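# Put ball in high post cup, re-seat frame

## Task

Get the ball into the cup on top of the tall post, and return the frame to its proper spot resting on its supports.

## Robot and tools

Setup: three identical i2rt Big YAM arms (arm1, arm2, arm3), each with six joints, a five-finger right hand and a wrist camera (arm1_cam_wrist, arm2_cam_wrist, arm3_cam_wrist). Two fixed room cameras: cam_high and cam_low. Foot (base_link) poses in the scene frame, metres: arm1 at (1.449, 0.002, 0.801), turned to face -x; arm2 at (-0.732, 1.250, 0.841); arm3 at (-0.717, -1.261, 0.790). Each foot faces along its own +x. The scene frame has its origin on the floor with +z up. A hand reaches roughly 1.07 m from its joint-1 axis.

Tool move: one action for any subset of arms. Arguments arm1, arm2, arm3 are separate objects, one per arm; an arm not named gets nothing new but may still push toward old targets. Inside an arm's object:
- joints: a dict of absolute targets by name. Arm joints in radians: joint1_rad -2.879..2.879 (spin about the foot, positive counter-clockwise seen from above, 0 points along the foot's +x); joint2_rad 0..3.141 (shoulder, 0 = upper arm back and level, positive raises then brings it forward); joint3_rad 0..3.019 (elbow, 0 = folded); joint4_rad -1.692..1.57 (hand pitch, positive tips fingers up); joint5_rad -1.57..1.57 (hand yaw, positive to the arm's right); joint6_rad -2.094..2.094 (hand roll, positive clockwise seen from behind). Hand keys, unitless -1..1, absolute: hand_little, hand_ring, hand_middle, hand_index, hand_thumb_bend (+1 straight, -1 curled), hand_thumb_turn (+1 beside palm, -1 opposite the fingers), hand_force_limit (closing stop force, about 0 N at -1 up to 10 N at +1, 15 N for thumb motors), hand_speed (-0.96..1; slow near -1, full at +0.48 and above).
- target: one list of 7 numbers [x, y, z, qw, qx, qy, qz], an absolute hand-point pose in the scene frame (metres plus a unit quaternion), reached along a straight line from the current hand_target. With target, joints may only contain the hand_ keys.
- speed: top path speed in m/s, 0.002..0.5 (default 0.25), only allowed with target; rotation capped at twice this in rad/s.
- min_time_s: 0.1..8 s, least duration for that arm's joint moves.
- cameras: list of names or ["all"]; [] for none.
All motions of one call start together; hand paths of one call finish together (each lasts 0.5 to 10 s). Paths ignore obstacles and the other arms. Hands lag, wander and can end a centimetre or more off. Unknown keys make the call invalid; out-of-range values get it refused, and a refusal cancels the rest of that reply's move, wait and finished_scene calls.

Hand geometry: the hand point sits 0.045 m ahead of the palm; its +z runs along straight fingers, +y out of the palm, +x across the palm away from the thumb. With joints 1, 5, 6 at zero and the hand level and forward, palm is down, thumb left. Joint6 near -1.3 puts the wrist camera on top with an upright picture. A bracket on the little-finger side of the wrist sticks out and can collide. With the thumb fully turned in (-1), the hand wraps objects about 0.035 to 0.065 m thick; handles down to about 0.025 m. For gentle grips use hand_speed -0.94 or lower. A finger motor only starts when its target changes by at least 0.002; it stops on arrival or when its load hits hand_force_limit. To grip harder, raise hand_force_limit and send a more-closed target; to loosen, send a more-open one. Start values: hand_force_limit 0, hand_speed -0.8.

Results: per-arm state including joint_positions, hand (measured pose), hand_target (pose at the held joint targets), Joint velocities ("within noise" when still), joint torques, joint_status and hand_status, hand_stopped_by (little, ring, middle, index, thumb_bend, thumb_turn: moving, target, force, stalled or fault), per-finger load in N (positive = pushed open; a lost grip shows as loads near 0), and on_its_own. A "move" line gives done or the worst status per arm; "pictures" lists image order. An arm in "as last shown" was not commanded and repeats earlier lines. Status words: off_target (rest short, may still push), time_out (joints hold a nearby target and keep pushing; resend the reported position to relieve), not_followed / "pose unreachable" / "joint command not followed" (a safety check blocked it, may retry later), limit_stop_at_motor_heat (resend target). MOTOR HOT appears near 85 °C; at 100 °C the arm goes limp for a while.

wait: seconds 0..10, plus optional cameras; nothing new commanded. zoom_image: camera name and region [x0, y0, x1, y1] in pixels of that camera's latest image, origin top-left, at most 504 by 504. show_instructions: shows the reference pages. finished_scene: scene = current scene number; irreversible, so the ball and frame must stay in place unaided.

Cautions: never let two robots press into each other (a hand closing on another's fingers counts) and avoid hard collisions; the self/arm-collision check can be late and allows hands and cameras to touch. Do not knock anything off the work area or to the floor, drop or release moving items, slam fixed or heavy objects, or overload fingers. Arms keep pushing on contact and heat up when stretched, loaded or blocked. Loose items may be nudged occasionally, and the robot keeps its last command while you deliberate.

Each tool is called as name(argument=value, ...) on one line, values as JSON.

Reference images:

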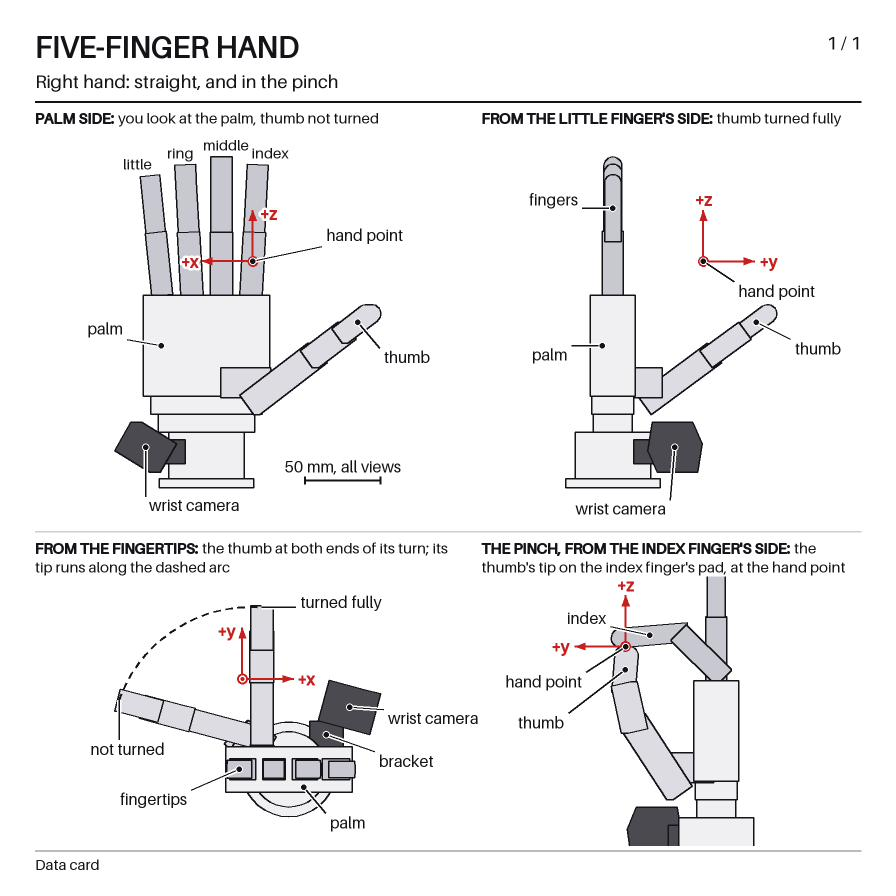

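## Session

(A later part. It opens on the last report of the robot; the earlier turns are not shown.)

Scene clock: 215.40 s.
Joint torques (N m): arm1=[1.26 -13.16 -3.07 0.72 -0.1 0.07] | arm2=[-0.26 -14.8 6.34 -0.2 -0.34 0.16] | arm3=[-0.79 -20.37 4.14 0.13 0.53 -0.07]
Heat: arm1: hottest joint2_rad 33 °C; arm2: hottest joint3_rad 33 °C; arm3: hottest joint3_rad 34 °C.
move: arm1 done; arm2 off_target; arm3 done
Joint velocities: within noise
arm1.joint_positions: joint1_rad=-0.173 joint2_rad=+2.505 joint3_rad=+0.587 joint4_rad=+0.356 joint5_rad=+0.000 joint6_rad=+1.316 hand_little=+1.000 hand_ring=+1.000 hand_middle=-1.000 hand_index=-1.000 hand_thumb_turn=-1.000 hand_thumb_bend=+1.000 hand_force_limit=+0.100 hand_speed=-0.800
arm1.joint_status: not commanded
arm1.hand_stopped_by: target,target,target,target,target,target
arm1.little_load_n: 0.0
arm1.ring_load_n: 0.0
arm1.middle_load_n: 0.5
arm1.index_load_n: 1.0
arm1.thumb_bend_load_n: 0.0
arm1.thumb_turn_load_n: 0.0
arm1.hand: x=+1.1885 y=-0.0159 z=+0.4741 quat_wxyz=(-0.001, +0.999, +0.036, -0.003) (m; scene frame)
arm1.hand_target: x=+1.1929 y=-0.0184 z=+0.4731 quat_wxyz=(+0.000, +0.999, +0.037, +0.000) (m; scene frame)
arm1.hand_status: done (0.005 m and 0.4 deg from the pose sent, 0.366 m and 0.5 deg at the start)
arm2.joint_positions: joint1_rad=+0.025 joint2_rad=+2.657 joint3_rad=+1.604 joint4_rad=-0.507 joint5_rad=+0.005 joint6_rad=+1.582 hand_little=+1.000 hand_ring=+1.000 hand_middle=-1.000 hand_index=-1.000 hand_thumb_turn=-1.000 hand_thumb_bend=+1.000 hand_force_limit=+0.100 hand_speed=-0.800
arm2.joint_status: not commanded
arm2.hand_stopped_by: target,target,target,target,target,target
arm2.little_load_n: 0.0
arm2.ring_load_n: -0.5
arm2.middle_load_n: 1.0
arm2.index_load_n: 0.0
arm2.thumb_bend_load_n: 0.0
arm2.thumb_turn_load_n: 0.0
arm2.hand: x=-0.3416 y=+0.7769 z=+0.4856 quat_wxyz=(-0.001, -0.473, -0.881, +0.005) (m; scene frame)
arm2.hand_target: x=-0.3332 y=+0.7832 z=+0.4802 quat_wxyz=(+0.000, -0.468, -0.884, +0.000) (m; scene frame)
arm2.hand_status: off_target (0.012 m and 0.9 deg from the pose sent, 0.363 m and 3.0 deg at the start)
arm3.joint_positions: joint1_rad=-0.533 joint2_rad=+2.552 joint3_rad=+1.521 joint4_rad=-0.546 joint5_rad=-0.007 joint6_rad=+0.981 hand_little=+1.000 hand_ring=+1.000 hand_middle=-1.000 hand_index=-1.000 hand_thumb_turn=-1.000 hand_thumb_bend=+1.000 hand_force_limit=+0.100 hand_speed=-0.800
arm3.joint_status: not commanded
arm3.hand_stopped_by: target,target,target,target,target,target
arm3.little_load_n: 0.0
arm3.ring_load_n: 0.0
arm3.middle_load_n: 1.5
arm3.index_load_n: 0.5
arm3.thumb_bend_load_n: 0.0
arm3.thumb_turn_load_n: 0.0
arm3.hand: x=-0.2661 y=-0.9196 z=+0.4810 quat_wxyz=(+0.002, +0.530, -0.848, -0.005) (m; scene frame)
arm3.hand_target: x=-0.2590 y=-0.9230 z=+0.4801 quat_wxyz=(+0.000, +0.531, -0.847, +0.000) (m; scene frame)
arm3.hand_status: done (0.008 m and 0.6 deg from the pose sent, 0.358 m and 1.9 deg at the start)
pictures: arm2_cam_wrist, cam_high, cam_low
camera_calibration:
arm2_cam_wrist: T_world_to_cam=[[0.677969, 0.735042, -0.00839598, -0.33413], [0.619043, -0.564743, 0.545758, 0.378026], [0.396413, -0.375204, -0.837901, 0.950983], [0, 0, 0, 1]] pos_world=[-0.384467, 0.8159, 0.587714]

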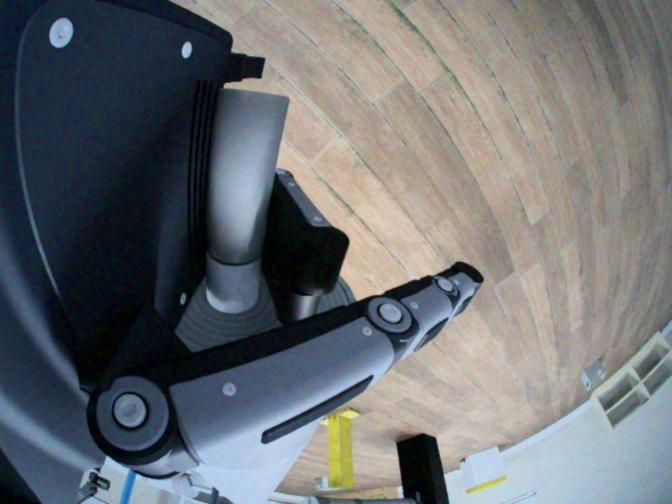

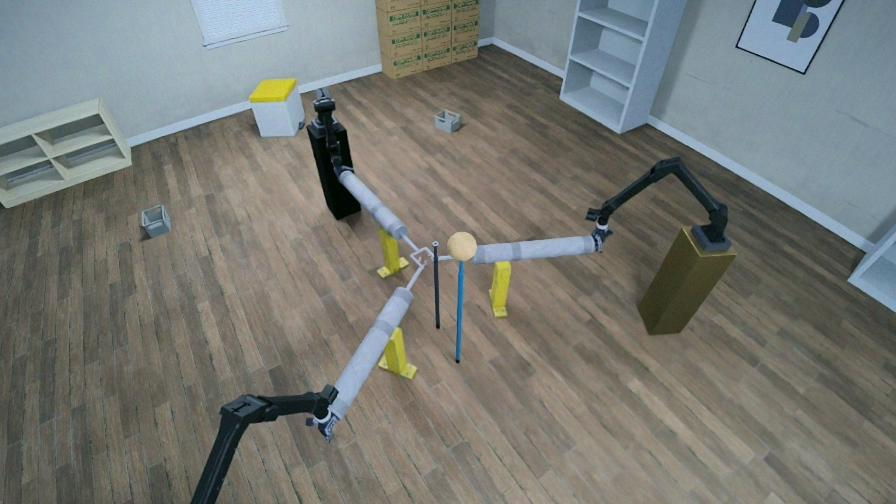

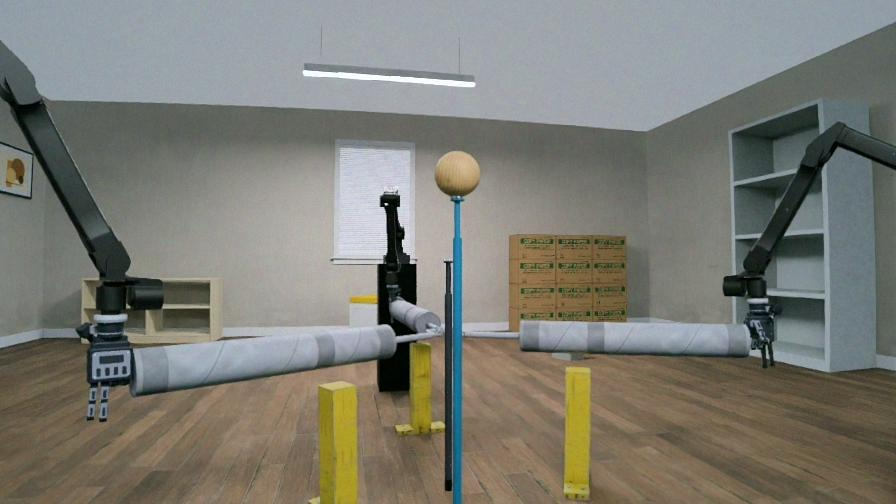

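move(arm1={"target":[1.198,-0.018,0.418,0,0.9993,0.0366,0],"speed":0.05}, arm2={"target":[-0.327,0.786,0.411,0,0.4679,0.8838,0],"speed":0.05}, arm3={"target":[-0.251,-0.922,0.413,0,0.5314,-0.8471,0],"speed":0.05}, cameras=["arm1_cam_wrist","arm2_cam_wrist","arm3_cam_wrist","cam_high","cam_low"])

zoom_image(camera="cam_high", region=[330, 150, 530, 350])

Scene clock: 226.60 s.
Joint torques (N m): arm1=[0.73 -12.81 -3.4 0.59 -0.11 0.03] | arm2=[0.73 -14.27 7.15 -0.06 -0.31 0.21] | arm3=[-1.2 -19.55 4.77 0.51 0.28 -0.03]
Heat: arm1: hottest joint2_rad 33 °C; arm2: hottest joint3_rad 32 °C; arm3: hottest joint2_rad 34 °C.
move: arm1 done; arm2 off_target; arm3 off_target
Joint velocities: within noise
arm1.joint_positions: joint1_rad=-0.173 joint2_rad=+2.686 joint3_rad=+0.687 joint4_rad=+0.442 joint5_rad=+0.000 joint6_rad=+1.316 hand_little=+1.000 hand_ring=+1.000 hand_middle=-1.000 hand_index=-1.000 hand_thumb_turn=-1.000 hand_thumb_bend=+1.000 hand_force_limit=+0.100 hand_speed=-0.800
arm1.joint_status: not commanded
arm1.hand_stopped_by: target,target,target,target,target,target
arm1.little_load_n: 0.0
arm1.ring_load_n: 0.0
arm1.middle_load_n: 0.0
arm1.index_load_n: 1.0
arm1.thumb_bend_load_n: 0.5
arm1.thumb_turn_load_n: 0.0
arm1.hand: x=+1.1903 y=-0.0162 z=+0.4209 quat_wxyz=(-0.001, +0.999, +0.036, -0.006) (m; scene frame)
arm1.hand_target: x=+1.1980 y=-0.0179 z=+0.4182 quat_wxyz=(+0.000, +0.999, +0.037, +0.000) (m; scene frame)
arm1.hand_status: done (0.008 m and 0.7 deg from the pose sent, 0.057 m and 0.3 deg at the start)
arm2.joint_positions: joint1_rad=+0.030 joint2_rad=+2.808 joint3_rad=+1.720 joint4_rad=-0.476 joint5_rad=+0.005 joint6_rad=+1.589 hand_little=+1.000 hand_ring=+1.000 hand_middle=-1.000 hand_index=-1.000 hand_thumb_turn=-1.000 hand_thumb_bend=+1.000 hand_force_limit=+0.100 hand_speed=-0.800
arm2.joint_status: not commanded
arm2.hand_stopped_by: target,target,target,target,target,target
arm2.little_load_n: 0.0
arm2.ring_load_n: 0.0
arm2.middle_load_n: 0.0
arm2.index_load_n: 0.5
arm2.thumb_bend_load_n: 0.0
arm2.thumb_turn_load_n: 0.0
arm2.hand: x=-0.3392 y=+0.7779 z=+0.4227 quat_wxyz=(+0.000, -0.474, -0.880, +0.004) (m; scene frame)
arm2.hand_target: x=-0.3276 y=+0.7865 z=+0.4115 quat_wxyz=(+0.000, -0.468, -0.884, +0.000) (m; scene frame)
arm2.hand_status: off_target (0.019 m and 0.9 deg from the pose sent, 0.076 m and 0.9 deg at the start)
arm3.joint_positions: joint1_rad=-0.533 joint2_rad=+2.701 joint3_rad=+1.631 joint4_rad=-0.516 joint5_rad=-0.001 joint6_rad=+0.973 hand_little=+1.000 hand_ring=+1.000 hand_middle=-1.000 hand_index=-1.000 hand_thumb_turn=-1.000 hand_thumb_bend=+1.000 hand_force_limit=+0.100 hand_speed=-0.800
arm3.joint_status: not commanded
arm3.hand_stopped_by: target,target,target,target,target,target
arm3.little_load_n: 0.0
arm3.ring_load_n: 0.0
arm3.middle_load_n: 0.0
arm3.index_load_n: 0.0
arm3.thumb_bend_load_n: -0.5
arm3.thumb_turn_load_n: 0.0
arm3.hand: x=-0.2619 y=-0.9189 z=+0.4197 quat_wxyz=(+0.006, +0.533, -0.846, -0.001) (m; scene frame)
arm3.hand_target: x=-0.2514 y=-0.9223 z=+0.4132 quat_wxyz=(+0.000, +0.531, -0.847, +0.000) (m; scene frame)
arm3.hand_status: off_target (0.013 m and 0.7 deg from the pose sent, 0.070 m and 0.6 deg at the start)
pictures: arm1_cam_wrist, arm2_cam_wrist, arm3_cam_wrist, cam_high, cam_low
camera_calibration:
arm1_cam_wrist: T_world_to_cam=[[0.304086, -0.952455, -0.0189968, -0.366488], [-0.810279, -0.269077, 0.520621, 0.74011], [-0.50098, -0.142921, -0.853577, 1.06899], [0, 0, 0, 1]] pos_world=[1.24668, 0.00286464, 0.52019]
arm2_cam_wrist: T_world_to_cam=[[0.679929, 0.733243, -0.00719641, -0.335482], [0.618516, -0.568217, 0.54274, 0.415184], [0.393871, -0.373476, -0.83987, 0.896406], [0, 0, 0, 1]] pos_world=[-0.381763, 0.81669, 0.525112]
arm3_cam_wrist: T_world_to_cam=[[-0.974898, 0.22228, 0.0128928, -0.0516818], [0.198227, 0.840122, 0.504877, 0.610543], [0.101393, 0.494759, -0.863095, 0.958471], [0, 0, 0, 1]] pos_world=[-0.268593, -0.975656, 0.519668]

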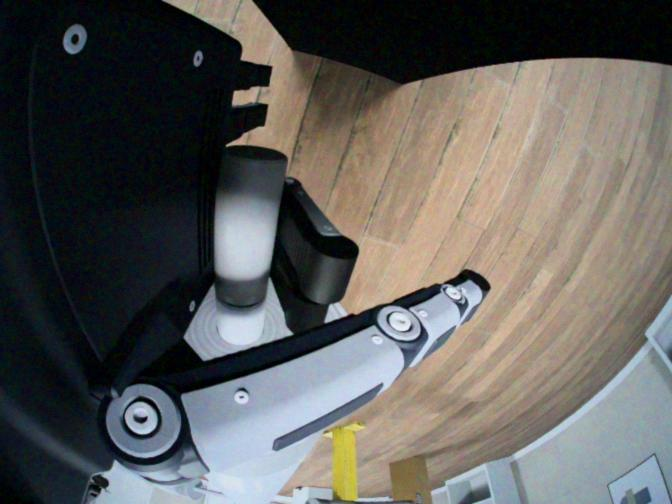

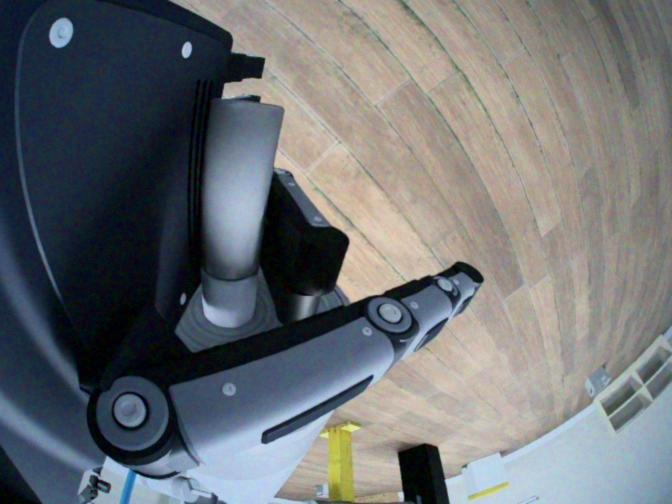

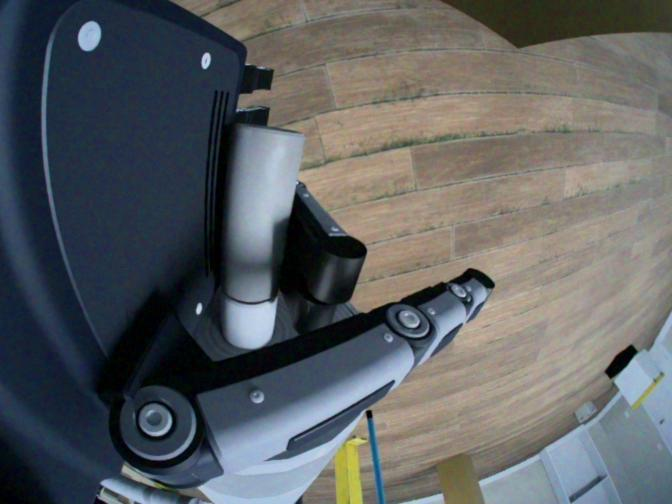

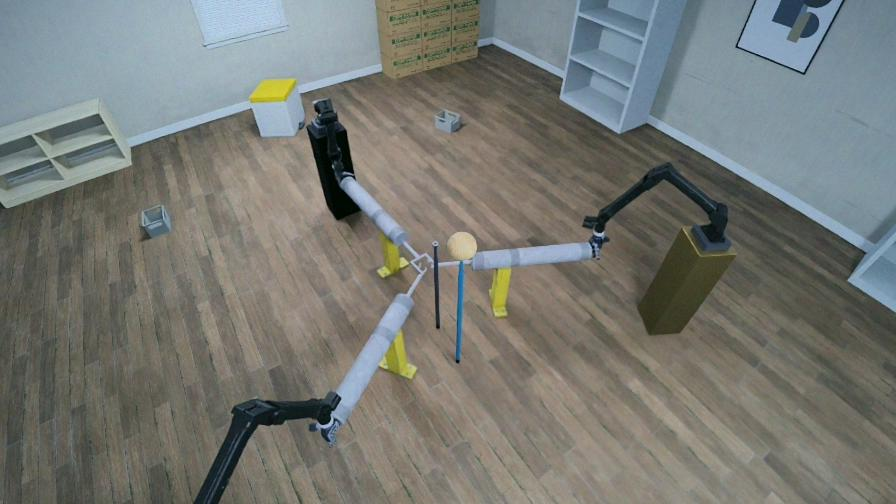

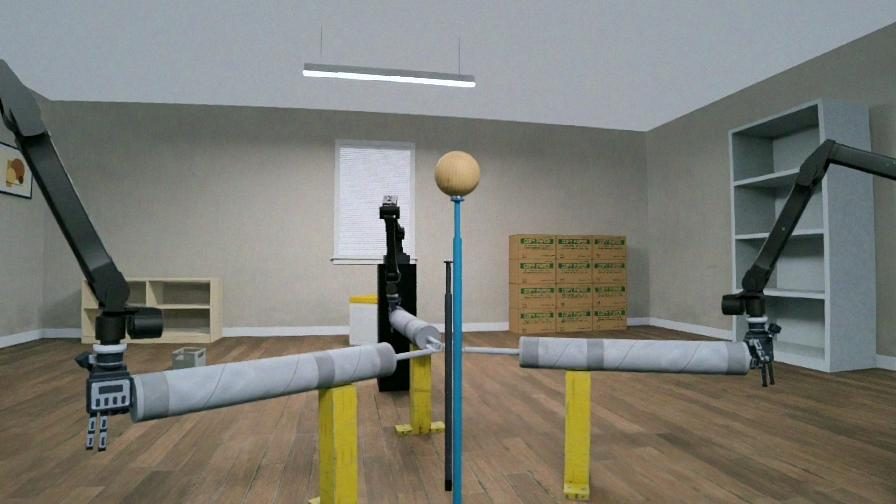

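Scaled by 2.520 from the camera's 896x504 image, which has a finer 1280x720 frame.

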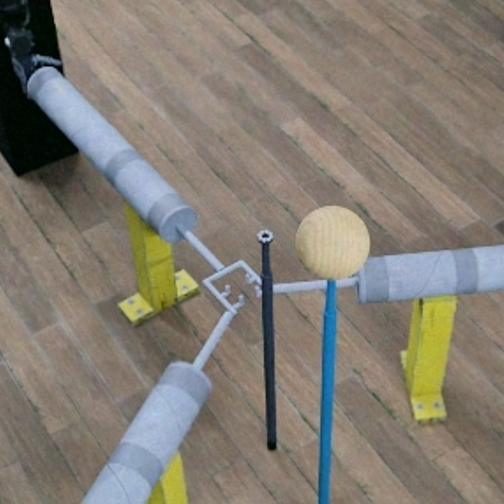

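move(arm1={"target":[1.196,-0.018,0.411,0,0.9993,0.0366,0],"speed":0.04,"joints":{"hand_speed":-0.7,"hand_index":1,"hand_middle":1}}, arm2={"target":[-0.329,0.785,0.403,0,0.4679,0.8838,0],"speed":0.04,"joints":{"hand_speed":-0.7,"hand_index":1,"hand_middle":1}}, arm3={"target":[-0.253,-0.922,0.406,0,0.5314,-0.8471,0],"speed":0.04,"joints":{"hand_speed":-0.7,"hand_index":1,"hand_middle":1}}, cameras=[])

move(arm1={"target":[1.190,0.003,0.415,0,0.9993,0.0366,0],"speed":0.05}, arm2={"target":[-0.349,0.768,0.410,0,0.4679,0.8838,0],"speed":0.05}, arm3={"target":[-0.240,-0.930,0.412,0,0.5314,-0.8471,0],"speed":0.05}, cameras=["arm1_cam_wrist","arm2_cam_wrist","arm3_cam_wrist"])

Scene clock: 248.47 s.
Joint torques (N m): arm1=[0.67 -12.86 -2.73 0.44 -0.06 0.03] | arm2=[0.62 -13.74 7.04 0.03 -0.26 0.15] | arm3=[-1.08 -19.6 4.56 0.91 0.28 -0.02]
Heat: arm1: hottest joint2_rad 33 °C; arm2: hottest joint3_rad 32 °C; arm3: hottest joint2_rad 34 °C.
move: arm1 done; arm2 off_target; arm3 off_target
Joint velocities: within noise
arm1.joint_positions: joint1_rad=-0.173 joint2_rad=+2.703 joint3_rad=+0.697 joint4_rad=+0.442 joint5_rad=+0.000 joint6_rad=+1.316 hand_little=+1.000 hand_ring=+1.000 hand_middle=+1.000 hand_index=+1.000 hand_thumb_turn=-1.000 hand_thumb_bend=+1.000 hand_force_limit=+0.100 hand_speed=-0.700
arm1.joint_status: all done
arm1.hand_stopped_by: target,target,target,target,target,target
arm1.little_load_n: 0.0
arm1.ring_load_n: 0.0
arm1.middle_load_n: 0.0
arm1.index_load_n: 0.0
arm1.thumb_bend_load_n: 0.0
arm1.thumb_turn_load_n: 0.0
arm1.hand: x=+1.1932 y=-0.0168 z=+0.4157 quat_wxyz=(-0.001, +0.999, +0.036, -0.002) (m; scene frame)
arm1.hand_target: x=+1.1959 y=-0.0179 z=+0.4111 quat_wxyz=(+0.000, +0.999, +0.037, +0.000) (m; scene frame)
arm1.hand_status: done (0.006 m and 0.3 deg from the pose sent, 0.012 m and 0.7 deg at the start)
arm2.joint_positions: joint1_rad=+0.030 joint2_rad=+2.828 joint3_rad=+1.736 joint4_rad=-0.476 joint5_rad=+0.004 joint6_rad=+1.589 hand_little=+1.000 hand_ring=+1.000 hand_middle=+1.000 hand_index=+1.000 hand_thumb_turn=-1.000 hand_thumb_bend=+1.000 hand_force_limit=+0.100 hand_speed=-0.700
arm2.joint_status: all done
arm2.hand_stopped_by: target,target,target,target,target,target
arm2.little_load_n: 0.0
arm2.ring_load_n: 0.0
arm2.middle_load_n: 0.0
arm2.index_load_n: 0.0
arm2.thumb_bend_load_n: 0.0
arm2.thumb_turn_load_n: 0.0
arm2.hand: x=-0.3396 y=+0.7788 z=+0.4145 quat_wxyz=(+0.002, -0.474, -0.880, +0.003) (m; scene frame)
arm2.hand_target: x=-0.3295 y=+0.7855 z=+0.4036 quat_wxyz=(+0.000, -0.468, -0.884, +0.000) (m; scene frame)
arm2.hand_status: off_target (0.017 m and 0.9 deg from the pose sent, 0.023 m and 0.9 deg at the start)
arm3.joint_positions: joint1_rad=-0.533 joint2_rad=+2.715 joint3_rad=+1.639 joint4_rad=-0.516 joint5_rad=+0.000 joint6_rad=+0.973 hand_little=+1.000 hand_ring=+1.000 hand_middle=+1.000 hand_index=+1.000 hand_thumb_turn=-1.000 hand_thumb_bend=+1.000 hand_force_limit=+0.100 hand_speed=-0.700
arm3.joint_status: all done
arm3.hand_stopped_by: target,target,target,target,target,target
arm3.little_load_n: 0.0
arm3.ring_load_n: 0.0
arm3.middle_load_n: 0.0
arm3.index_load_n: -0.5
arm3.thumb_bend_load_n: 0.0
arm3.thumb_turn_load_n: 0.0
arm3.hand: x=-0.2641 y=-0.9202 z=+0.4133 quat_wxyz=(+0.009, +0.533, -0.846, -0.001) (m; scene frame)
arm3.hand_target: x=-0.2533 y=-0.9223 z=+0.4064 quat_wxyz=(+0.000, +0.531, -0.847, +0.000) (m; scene frame)
arm3.hand_status: off_target (0.013 m and 1.1 deg from the pose sent, 0.017 m and 0.7 deg at the start)
pictures: none
No camera images: "cameras" was empty.

Scene clock: 249.77 s.
Joint torques (N m): arm1=[0.03 -14.92 -2.65 -0.1 -0.07 -0.04] | arm2=[-2.14 -14.8 6.86 -0.34 -0.13 0.03] | arm3=[-1.03 -20.19 4.67 -0.13 0.27 -0.05]
Heat: arm1: hottest joint2_rad 32 °C; arm2: hottest joint2_rad 32 °C; arm3: hottest joint2_rad 34 °C.
move: arm1 done; arm2 done; arm3 done
Joint velocities: within noise
arm1.joint_positions: joint1_rad=-0.244 joint2_rad=+2.700 joint3_rad=+0.708 joint4_rad=+0.420 joint5_rad=+0.000 joint6_rad=+1.244 hand_little=+1.000 hand_ring=+1.000 hand_middle=+1.000 hand_index=+1.000 hand_thumb_turn=-1.000 hand_thumb_bend=+1.000 hand_force_limit=+0.100 hand_speed=-0.700
arm1.joint_status: not commanded
arm1.hand_stopped_by: target,target,target,target,target,target
arm1.little_load_n: 0.0
arm1.ring_load_n: 0.0
arm1.middle_load_n: 0.0
arm1.index_load_n: 0.0
arm1.thumb_bend_load_n: 0.0
arm1.thumb_turn_load_n: 0.0
arm1.hand: x=+1.1944 y=+0.0001 z=+0.4145 quat_wxyz=(+0.000, +0.999, +0.036, +0.002) (m; scene frame)
arm1.hand_target: x=+1.1901 y=+0.0030 z=+0.4150 quat_wxyz=(+0.000, +0.999, +0.037, +0.000) (m; scene frame)
arm1.hand_status: done (0.005 m and 0.2 deg from the pose sent, 0.020 m and 0.2 deg at the start)
arm2.joint_positions: joint1_rad=+0.016 joint2_rad=+2.828 joint3_rad=+1.736 joint4_rad=-0.476 joint5_rad=+0.001 joint6_rad=+1.560 hand_little=+1.000 hand_ring=+1.000 hand_middle=+1.000 hand_index=+1.000 hand_thumb_turn=-1.000 hand_thumb_bend=+1.000 hand_force_limit=+0.100 hand_speed=-0.700
arm2.joint_status: not commanded
arm2.hand_stopped_by: target,target,target,target,target,target
arm2.little_load_n: 0.0
arm2.ring_load_n: 0.0
arm2.middle_load_n: -0.5
arm2.index_load_n: 0.0
arm2.thumb_bend_load_n: 0.0
arm2.thumb_turn_load_n: 0.0
arm2.hand: x=-0.3459 y=+0.7757 z=+0.4147 quat_wxyz=(+0.001, -0.467, -0.884, +0.001) (m; scene frame)
arm2.hand_target: x=-0.3491 y=+0.7682 z=+0.4102 quat_wxyz=(+0.000, -0.468, -0.884, +0.000) (m; scene frame)
arm2.hand_status: done (0.009 m and 0.2 deg from the pose sent, 0.015 m and 0.9 deg at the start)
arm3.joint_positions: joint1_rad=-0.557 joint2_rad=+2.715 joint3_rad=+1.660 joint4_rad=-0.516 joint5_rad=+0.000 joint6_rad=+0.953 hand_little=+1.000 hand_ring=+1.000 hand_middle=+1.000 hand_index=+1.000 hand_thumb_turn=-1.000 hand_thumb_bend=+1.000 hand_force_limit=+0.100 hand_speed=-0.700
arm3.joint_status: not commanded
arm3.hand_stopped_by: target,target,target,target,target,target
arm3.little_load_n: 0.0
arm3.ring_load_n: 0.0
arm3.middle_load_n: 0.0
arm3.index_load_n: 0.0
arm3.thumb_bend_load_n: 0.0
arm3.thumb_turn_load_n: 0.0
arm3.hand: x=-0.2465 y=-0.9257 z=+0.4168 quat_wxyz=(-0.001, +0.532, -0.847, -0.001) (m; scene frame)
arm3.hand_target: x=-0.2401 y=-0.9301 z=+0.4122 quat_wxyz=(+0.000, +0.531, -0.847, +0.000) (m; scene frame)
arm3.hand_status: done (0.009 m and 0.2 deg from the pose sent, 0.026 m and 1.0 deg at the start)
pictures: arm1_cam_wrist, arm2_cam_wrist, arm3_cam_wrist
camera_calibration:
arm1_cam_wrist: T_world_to_cam=[[0.30538, -0.952156, -0.0119518, -0.356822], [-0.817486, -0.268583, 0.50949, 0.764367], [-0.488324, -0.145818, -0.860393, 1.05556], [0, 0, 0, 1]] pos_world=[1.24928, 0.0194656, 0.514493]
arm2_cam_wrist: T_world_to_cam=[[0.668381, 0.743812, -0.00313947, -0.343127], [0.626921, -0.561063, 0.540535, 0.420759], [0.400295, -0.363252, -0.841316, 0.886375], [0, 0, 0, 1]] pos_world=[-0.389254, 0.813272, 0.517209]
arm3_cam_wrist: T_world_to_cam=[[-0.974239, 0.22551, 0.00209806, -0.0273938], [0.194661, 0.836195, 0.512724, 0.606903], [0.11387, 0.499924, -0.858551, 0.963827], [0, 0, 0, 1]] pos_world=[-0.25458, -0.983152, 0.516379]

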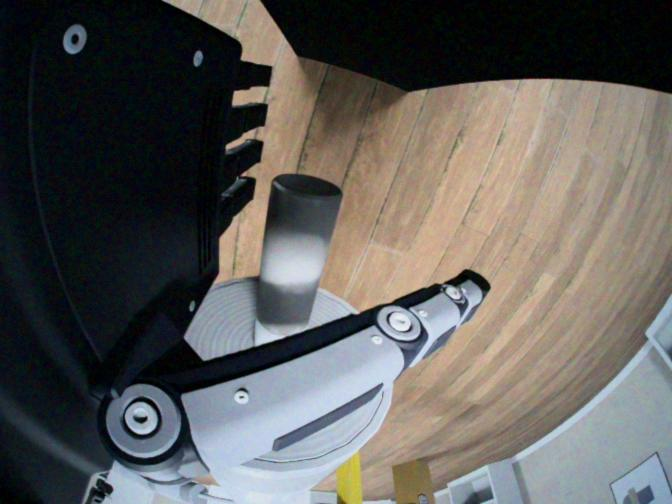

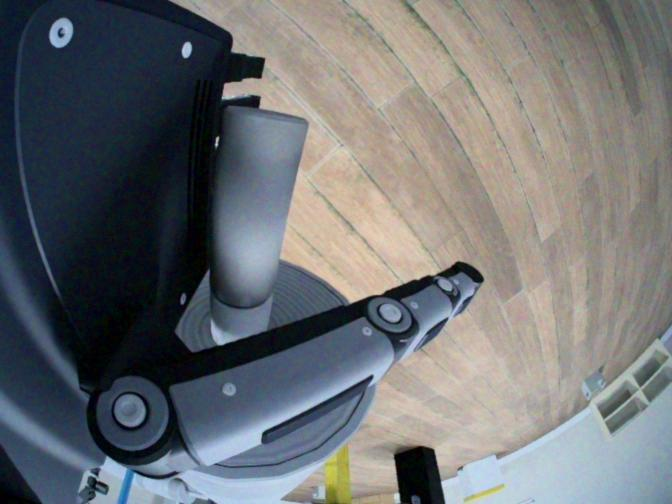

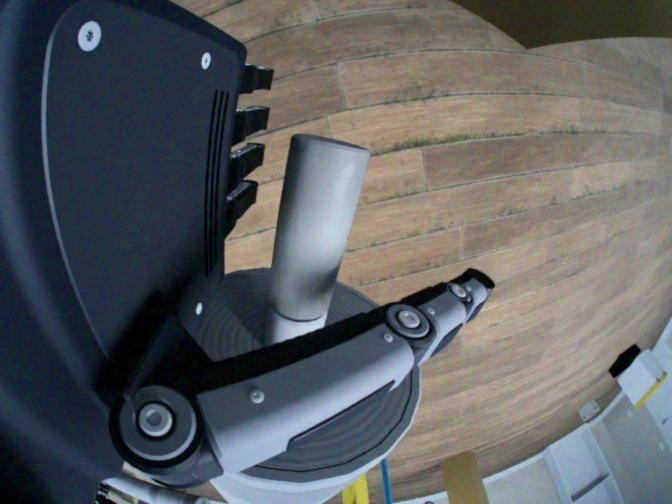

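move(arm1={"target":[1.191,0.0,0.58,0,0.9993,0.0366,0],"speed":0.1}, arm2={"target":[-0.350,0.767,0.58,0,0.4679,0.8838,0],"speed":0.1}, arm3={"target":[-0.244,-0.928,0.58,0,0.5314,-0.8471,0],"speed":0.1}, cameras=["arm1_cam_wrist","arm2_cam_wrist","cam_high","cam_low"])

zoom_image(camera="cam_high", region=[330, 150, 530, 350])

Scene clock: 257.07 s.
Joint torques (N m): arm1=[1.2 -12.75 -0.94 -0.14 -0.1 0.07] | arm2=[-2.26 -16.85 5.27 -0.34 -0.16 -0.02] | arm3=[-0.5 -21.25 3.73 -0.17 0.27 0.01]
Heat: arm1: hottest joint2_rad 32 °C; arm2: hottest joint2_rad 32 °C; arm3: hottest joint2_rad 35 °C.
move: arm1 done; arm2 off_target; arm3 done
Joint velocities: within noise
arm1.joint_positions: joint1_rad=-0.244 joint2_rad=+2.082 joint3_rad=+0.447 joint4_rad=+0.080 joint5_rad=+0.000 joint6_rad=+1.243 hand_little=+1.000 hand_ring=+1.000 hand_middle=+1.000 hand_index=+1.000 hand_thumb_turn=-1.000 hand_thumb_bend=+1.000 hand_force_limit=+0.100 hand_speed=-0.700
arm1.joint_status: not commanded
arm1.hand_stopped_by: target,target,target,target,target,target
arm1.little_load_n: 0.0
arm1.ring_load_n: 0.0
arm1.middle_load_n: 0.0
arm1.index_load_n: 0.0
arm1.thumb_bend_load_n: 0.0
arm1.thumb_turn_load_n: 0.0
arm1.hand: x=+1.1851 y=+0.0024 z=+0.5786 quat_wxyz=(-0.002, +0.999, +0.036, -0.006) (m; scene frame)
arm1.hand_target: x=+1.1911 y=+0.0000 z=+0.5799 quat_wxyz=(+0.000, +0.999, +0.037, +0.000) (m; scene frame)
arm1.hand_status: done (0.006 m and 0.8 deg from the pose sent, 0.166 m and 0.2 deg at the start)
arm2.joint_positions: joint1_rad=+0.014 joint2_rad=+2.474 joint3_rad=+1.523 joint4_rad=-0.618 joint5_rad=+0.001 joint6_rad=+1.557 hand_little=+1.000 hand_ring=+1.000 hand_middle=+1.000 hand_index=+1.000 hand_thumb_turn=-1.000 hand_thumb_bend=+1.000 hand_force_limit=+0.100 hand_speed=-0.700
arm2.joint_status: not commanded
arm2.hand_stopped_by: target,target,target,target,target,target
arm2.little_load_n: 0.5
arm2.ring_load_n: 0.0
arm2.middle_load_n: 0.0
arm2.index_load_n: 0.0
arm2.thumb_bend_load_n: 0.0
arm2.thumb_turn_load_n: 0.0
arm2.hand: x=-0.3442 y=+0.7722 z=+0.5713 quat_wxyz=(+0.002, -0.467, -0.885, +0.001) (m; scene frame)
arm2.hand_target: x=-0.3499 y=+0.7671 z=+0.5798 quat_wxyz=(+0.000, -0.468, -0.884, +0.000) (m; scene frame)
arm2.hand_status: off_target (0.012 m and 0.3 deg from the pose sent, 0.166 m and 0.2 deg at the start)
arm3.joint_positions: joint1_rad=-0.557 joint2_rad=+2.370 joint3_rad=+1.496 joint4_rad=-0.692 joint5_rad=+0.000 joint6_rad=+0.952 hand_little=+1.000 hand_ring=+1.000 hand_middle=+1.000 hand_index=+1.000 hand_thumb_turn=-1.000 hand_thumb_bend=+1.000 hand_force_limit=+0.100 hand_speed=-0.700
arm3.joint_status: not commanded
arm3.hand_stopped_by: target,target,target,target,target,target
arm3.little_load_n: 0.0
arm3.ring_load_n: 0.0
arm3.middle_load_n: 0.0
arm3.index_load_n: 0.0
arm3.thumb_bend_load_n: 0.0
arm3.thumb_turn_load_n: 0.0
arm3.hand: x=-0.2430 y=-0.9241 z=+0.5767 quat_wxyz=(-0.004, +0.532, -0.847, -0.001) (m; scene frame)
arm3.hand_target: x=-0.2439 y=-0.9280 z=+0.5799 quat_wxyz=(+0.000, +0.531, -0.847, +0.000) (m; scene frame)
arm3.hand_status: done (0.005 m and 0.5 deg from the pose sent, 0.163 m and 0.2 deg at the start)
pictures: arm1_cam_wrist, arm2_cam_wrist, cam_high, cam_low
camera_calibration:
arm1_cam_wrist: T_world_to_cam=[[0.30547, -0.951977, -0.0206802, -0.344912], [-0.809214, -0.270984, 0.521288, 0.657173], [-0.501858, -0.142503, -0.85313, 1.20439], [0, 0, 0, 1]] pos_world=[1.24158, 0.0213645, 0.677789]
arm2_cam_wrist: T_world_to_cam=[[0.666918, 0.745126, -0.00260567, -0.343076], [0.62859, -0.560729, 0.538942, 0.334296], [0.400119, -0.361068, -0.842339, 1.01499], [0, 0, 0, 1]] pos_world=[-0.387449, 0.809566, 0.673908]

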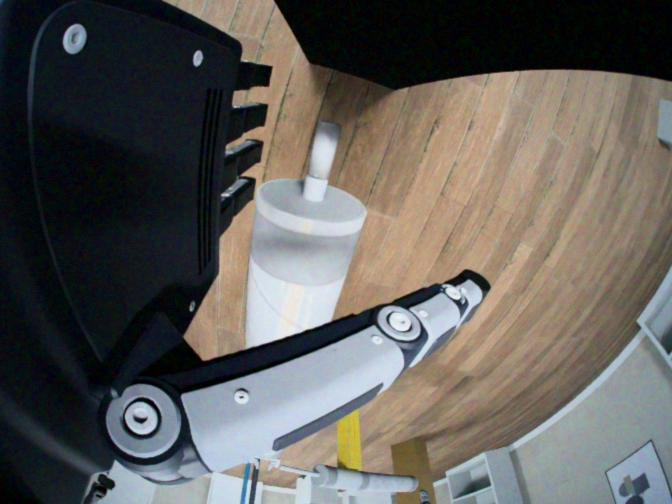

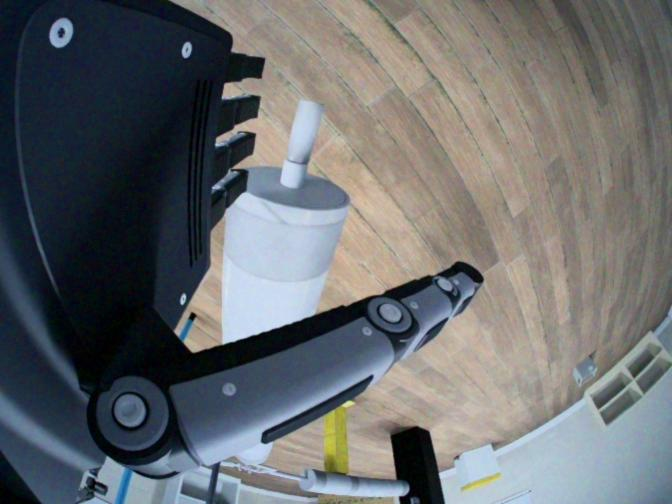

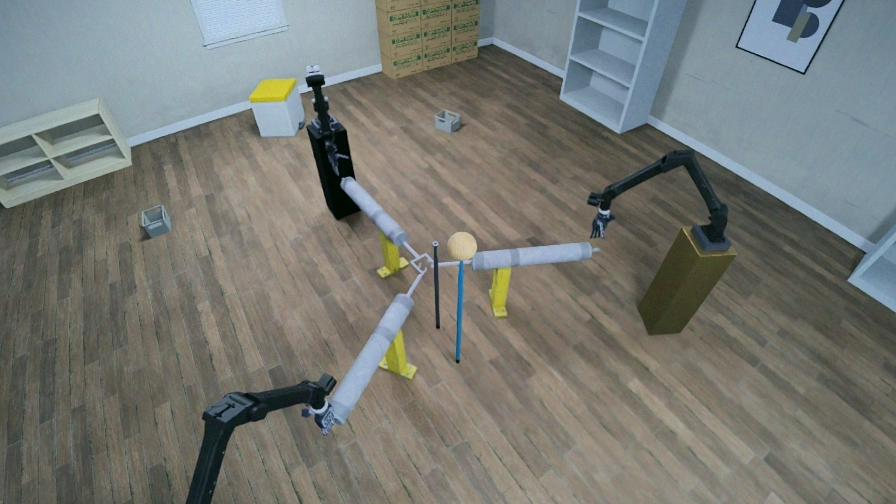

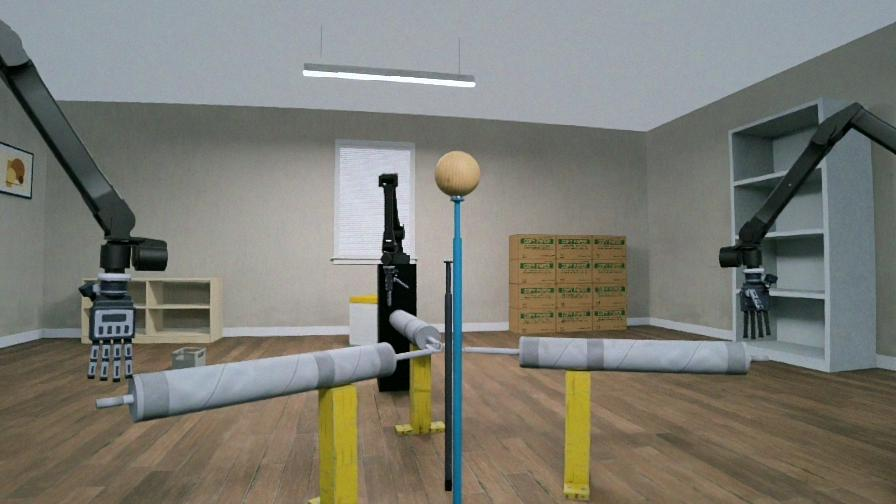

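Scaled by 2.520 from the camera's 896x504 image, which has a finer 1280x720 frame.

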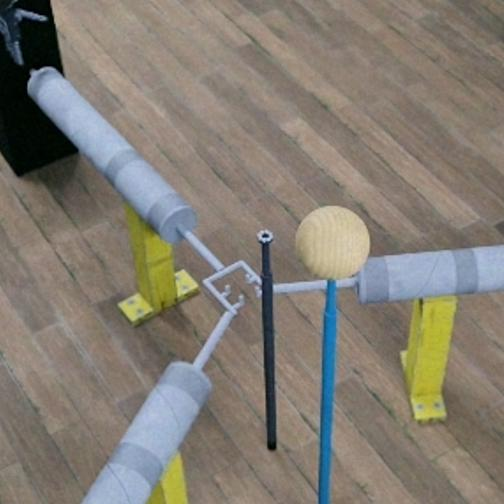

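finished_scene(scene=2)

The scene is finished: the task was done.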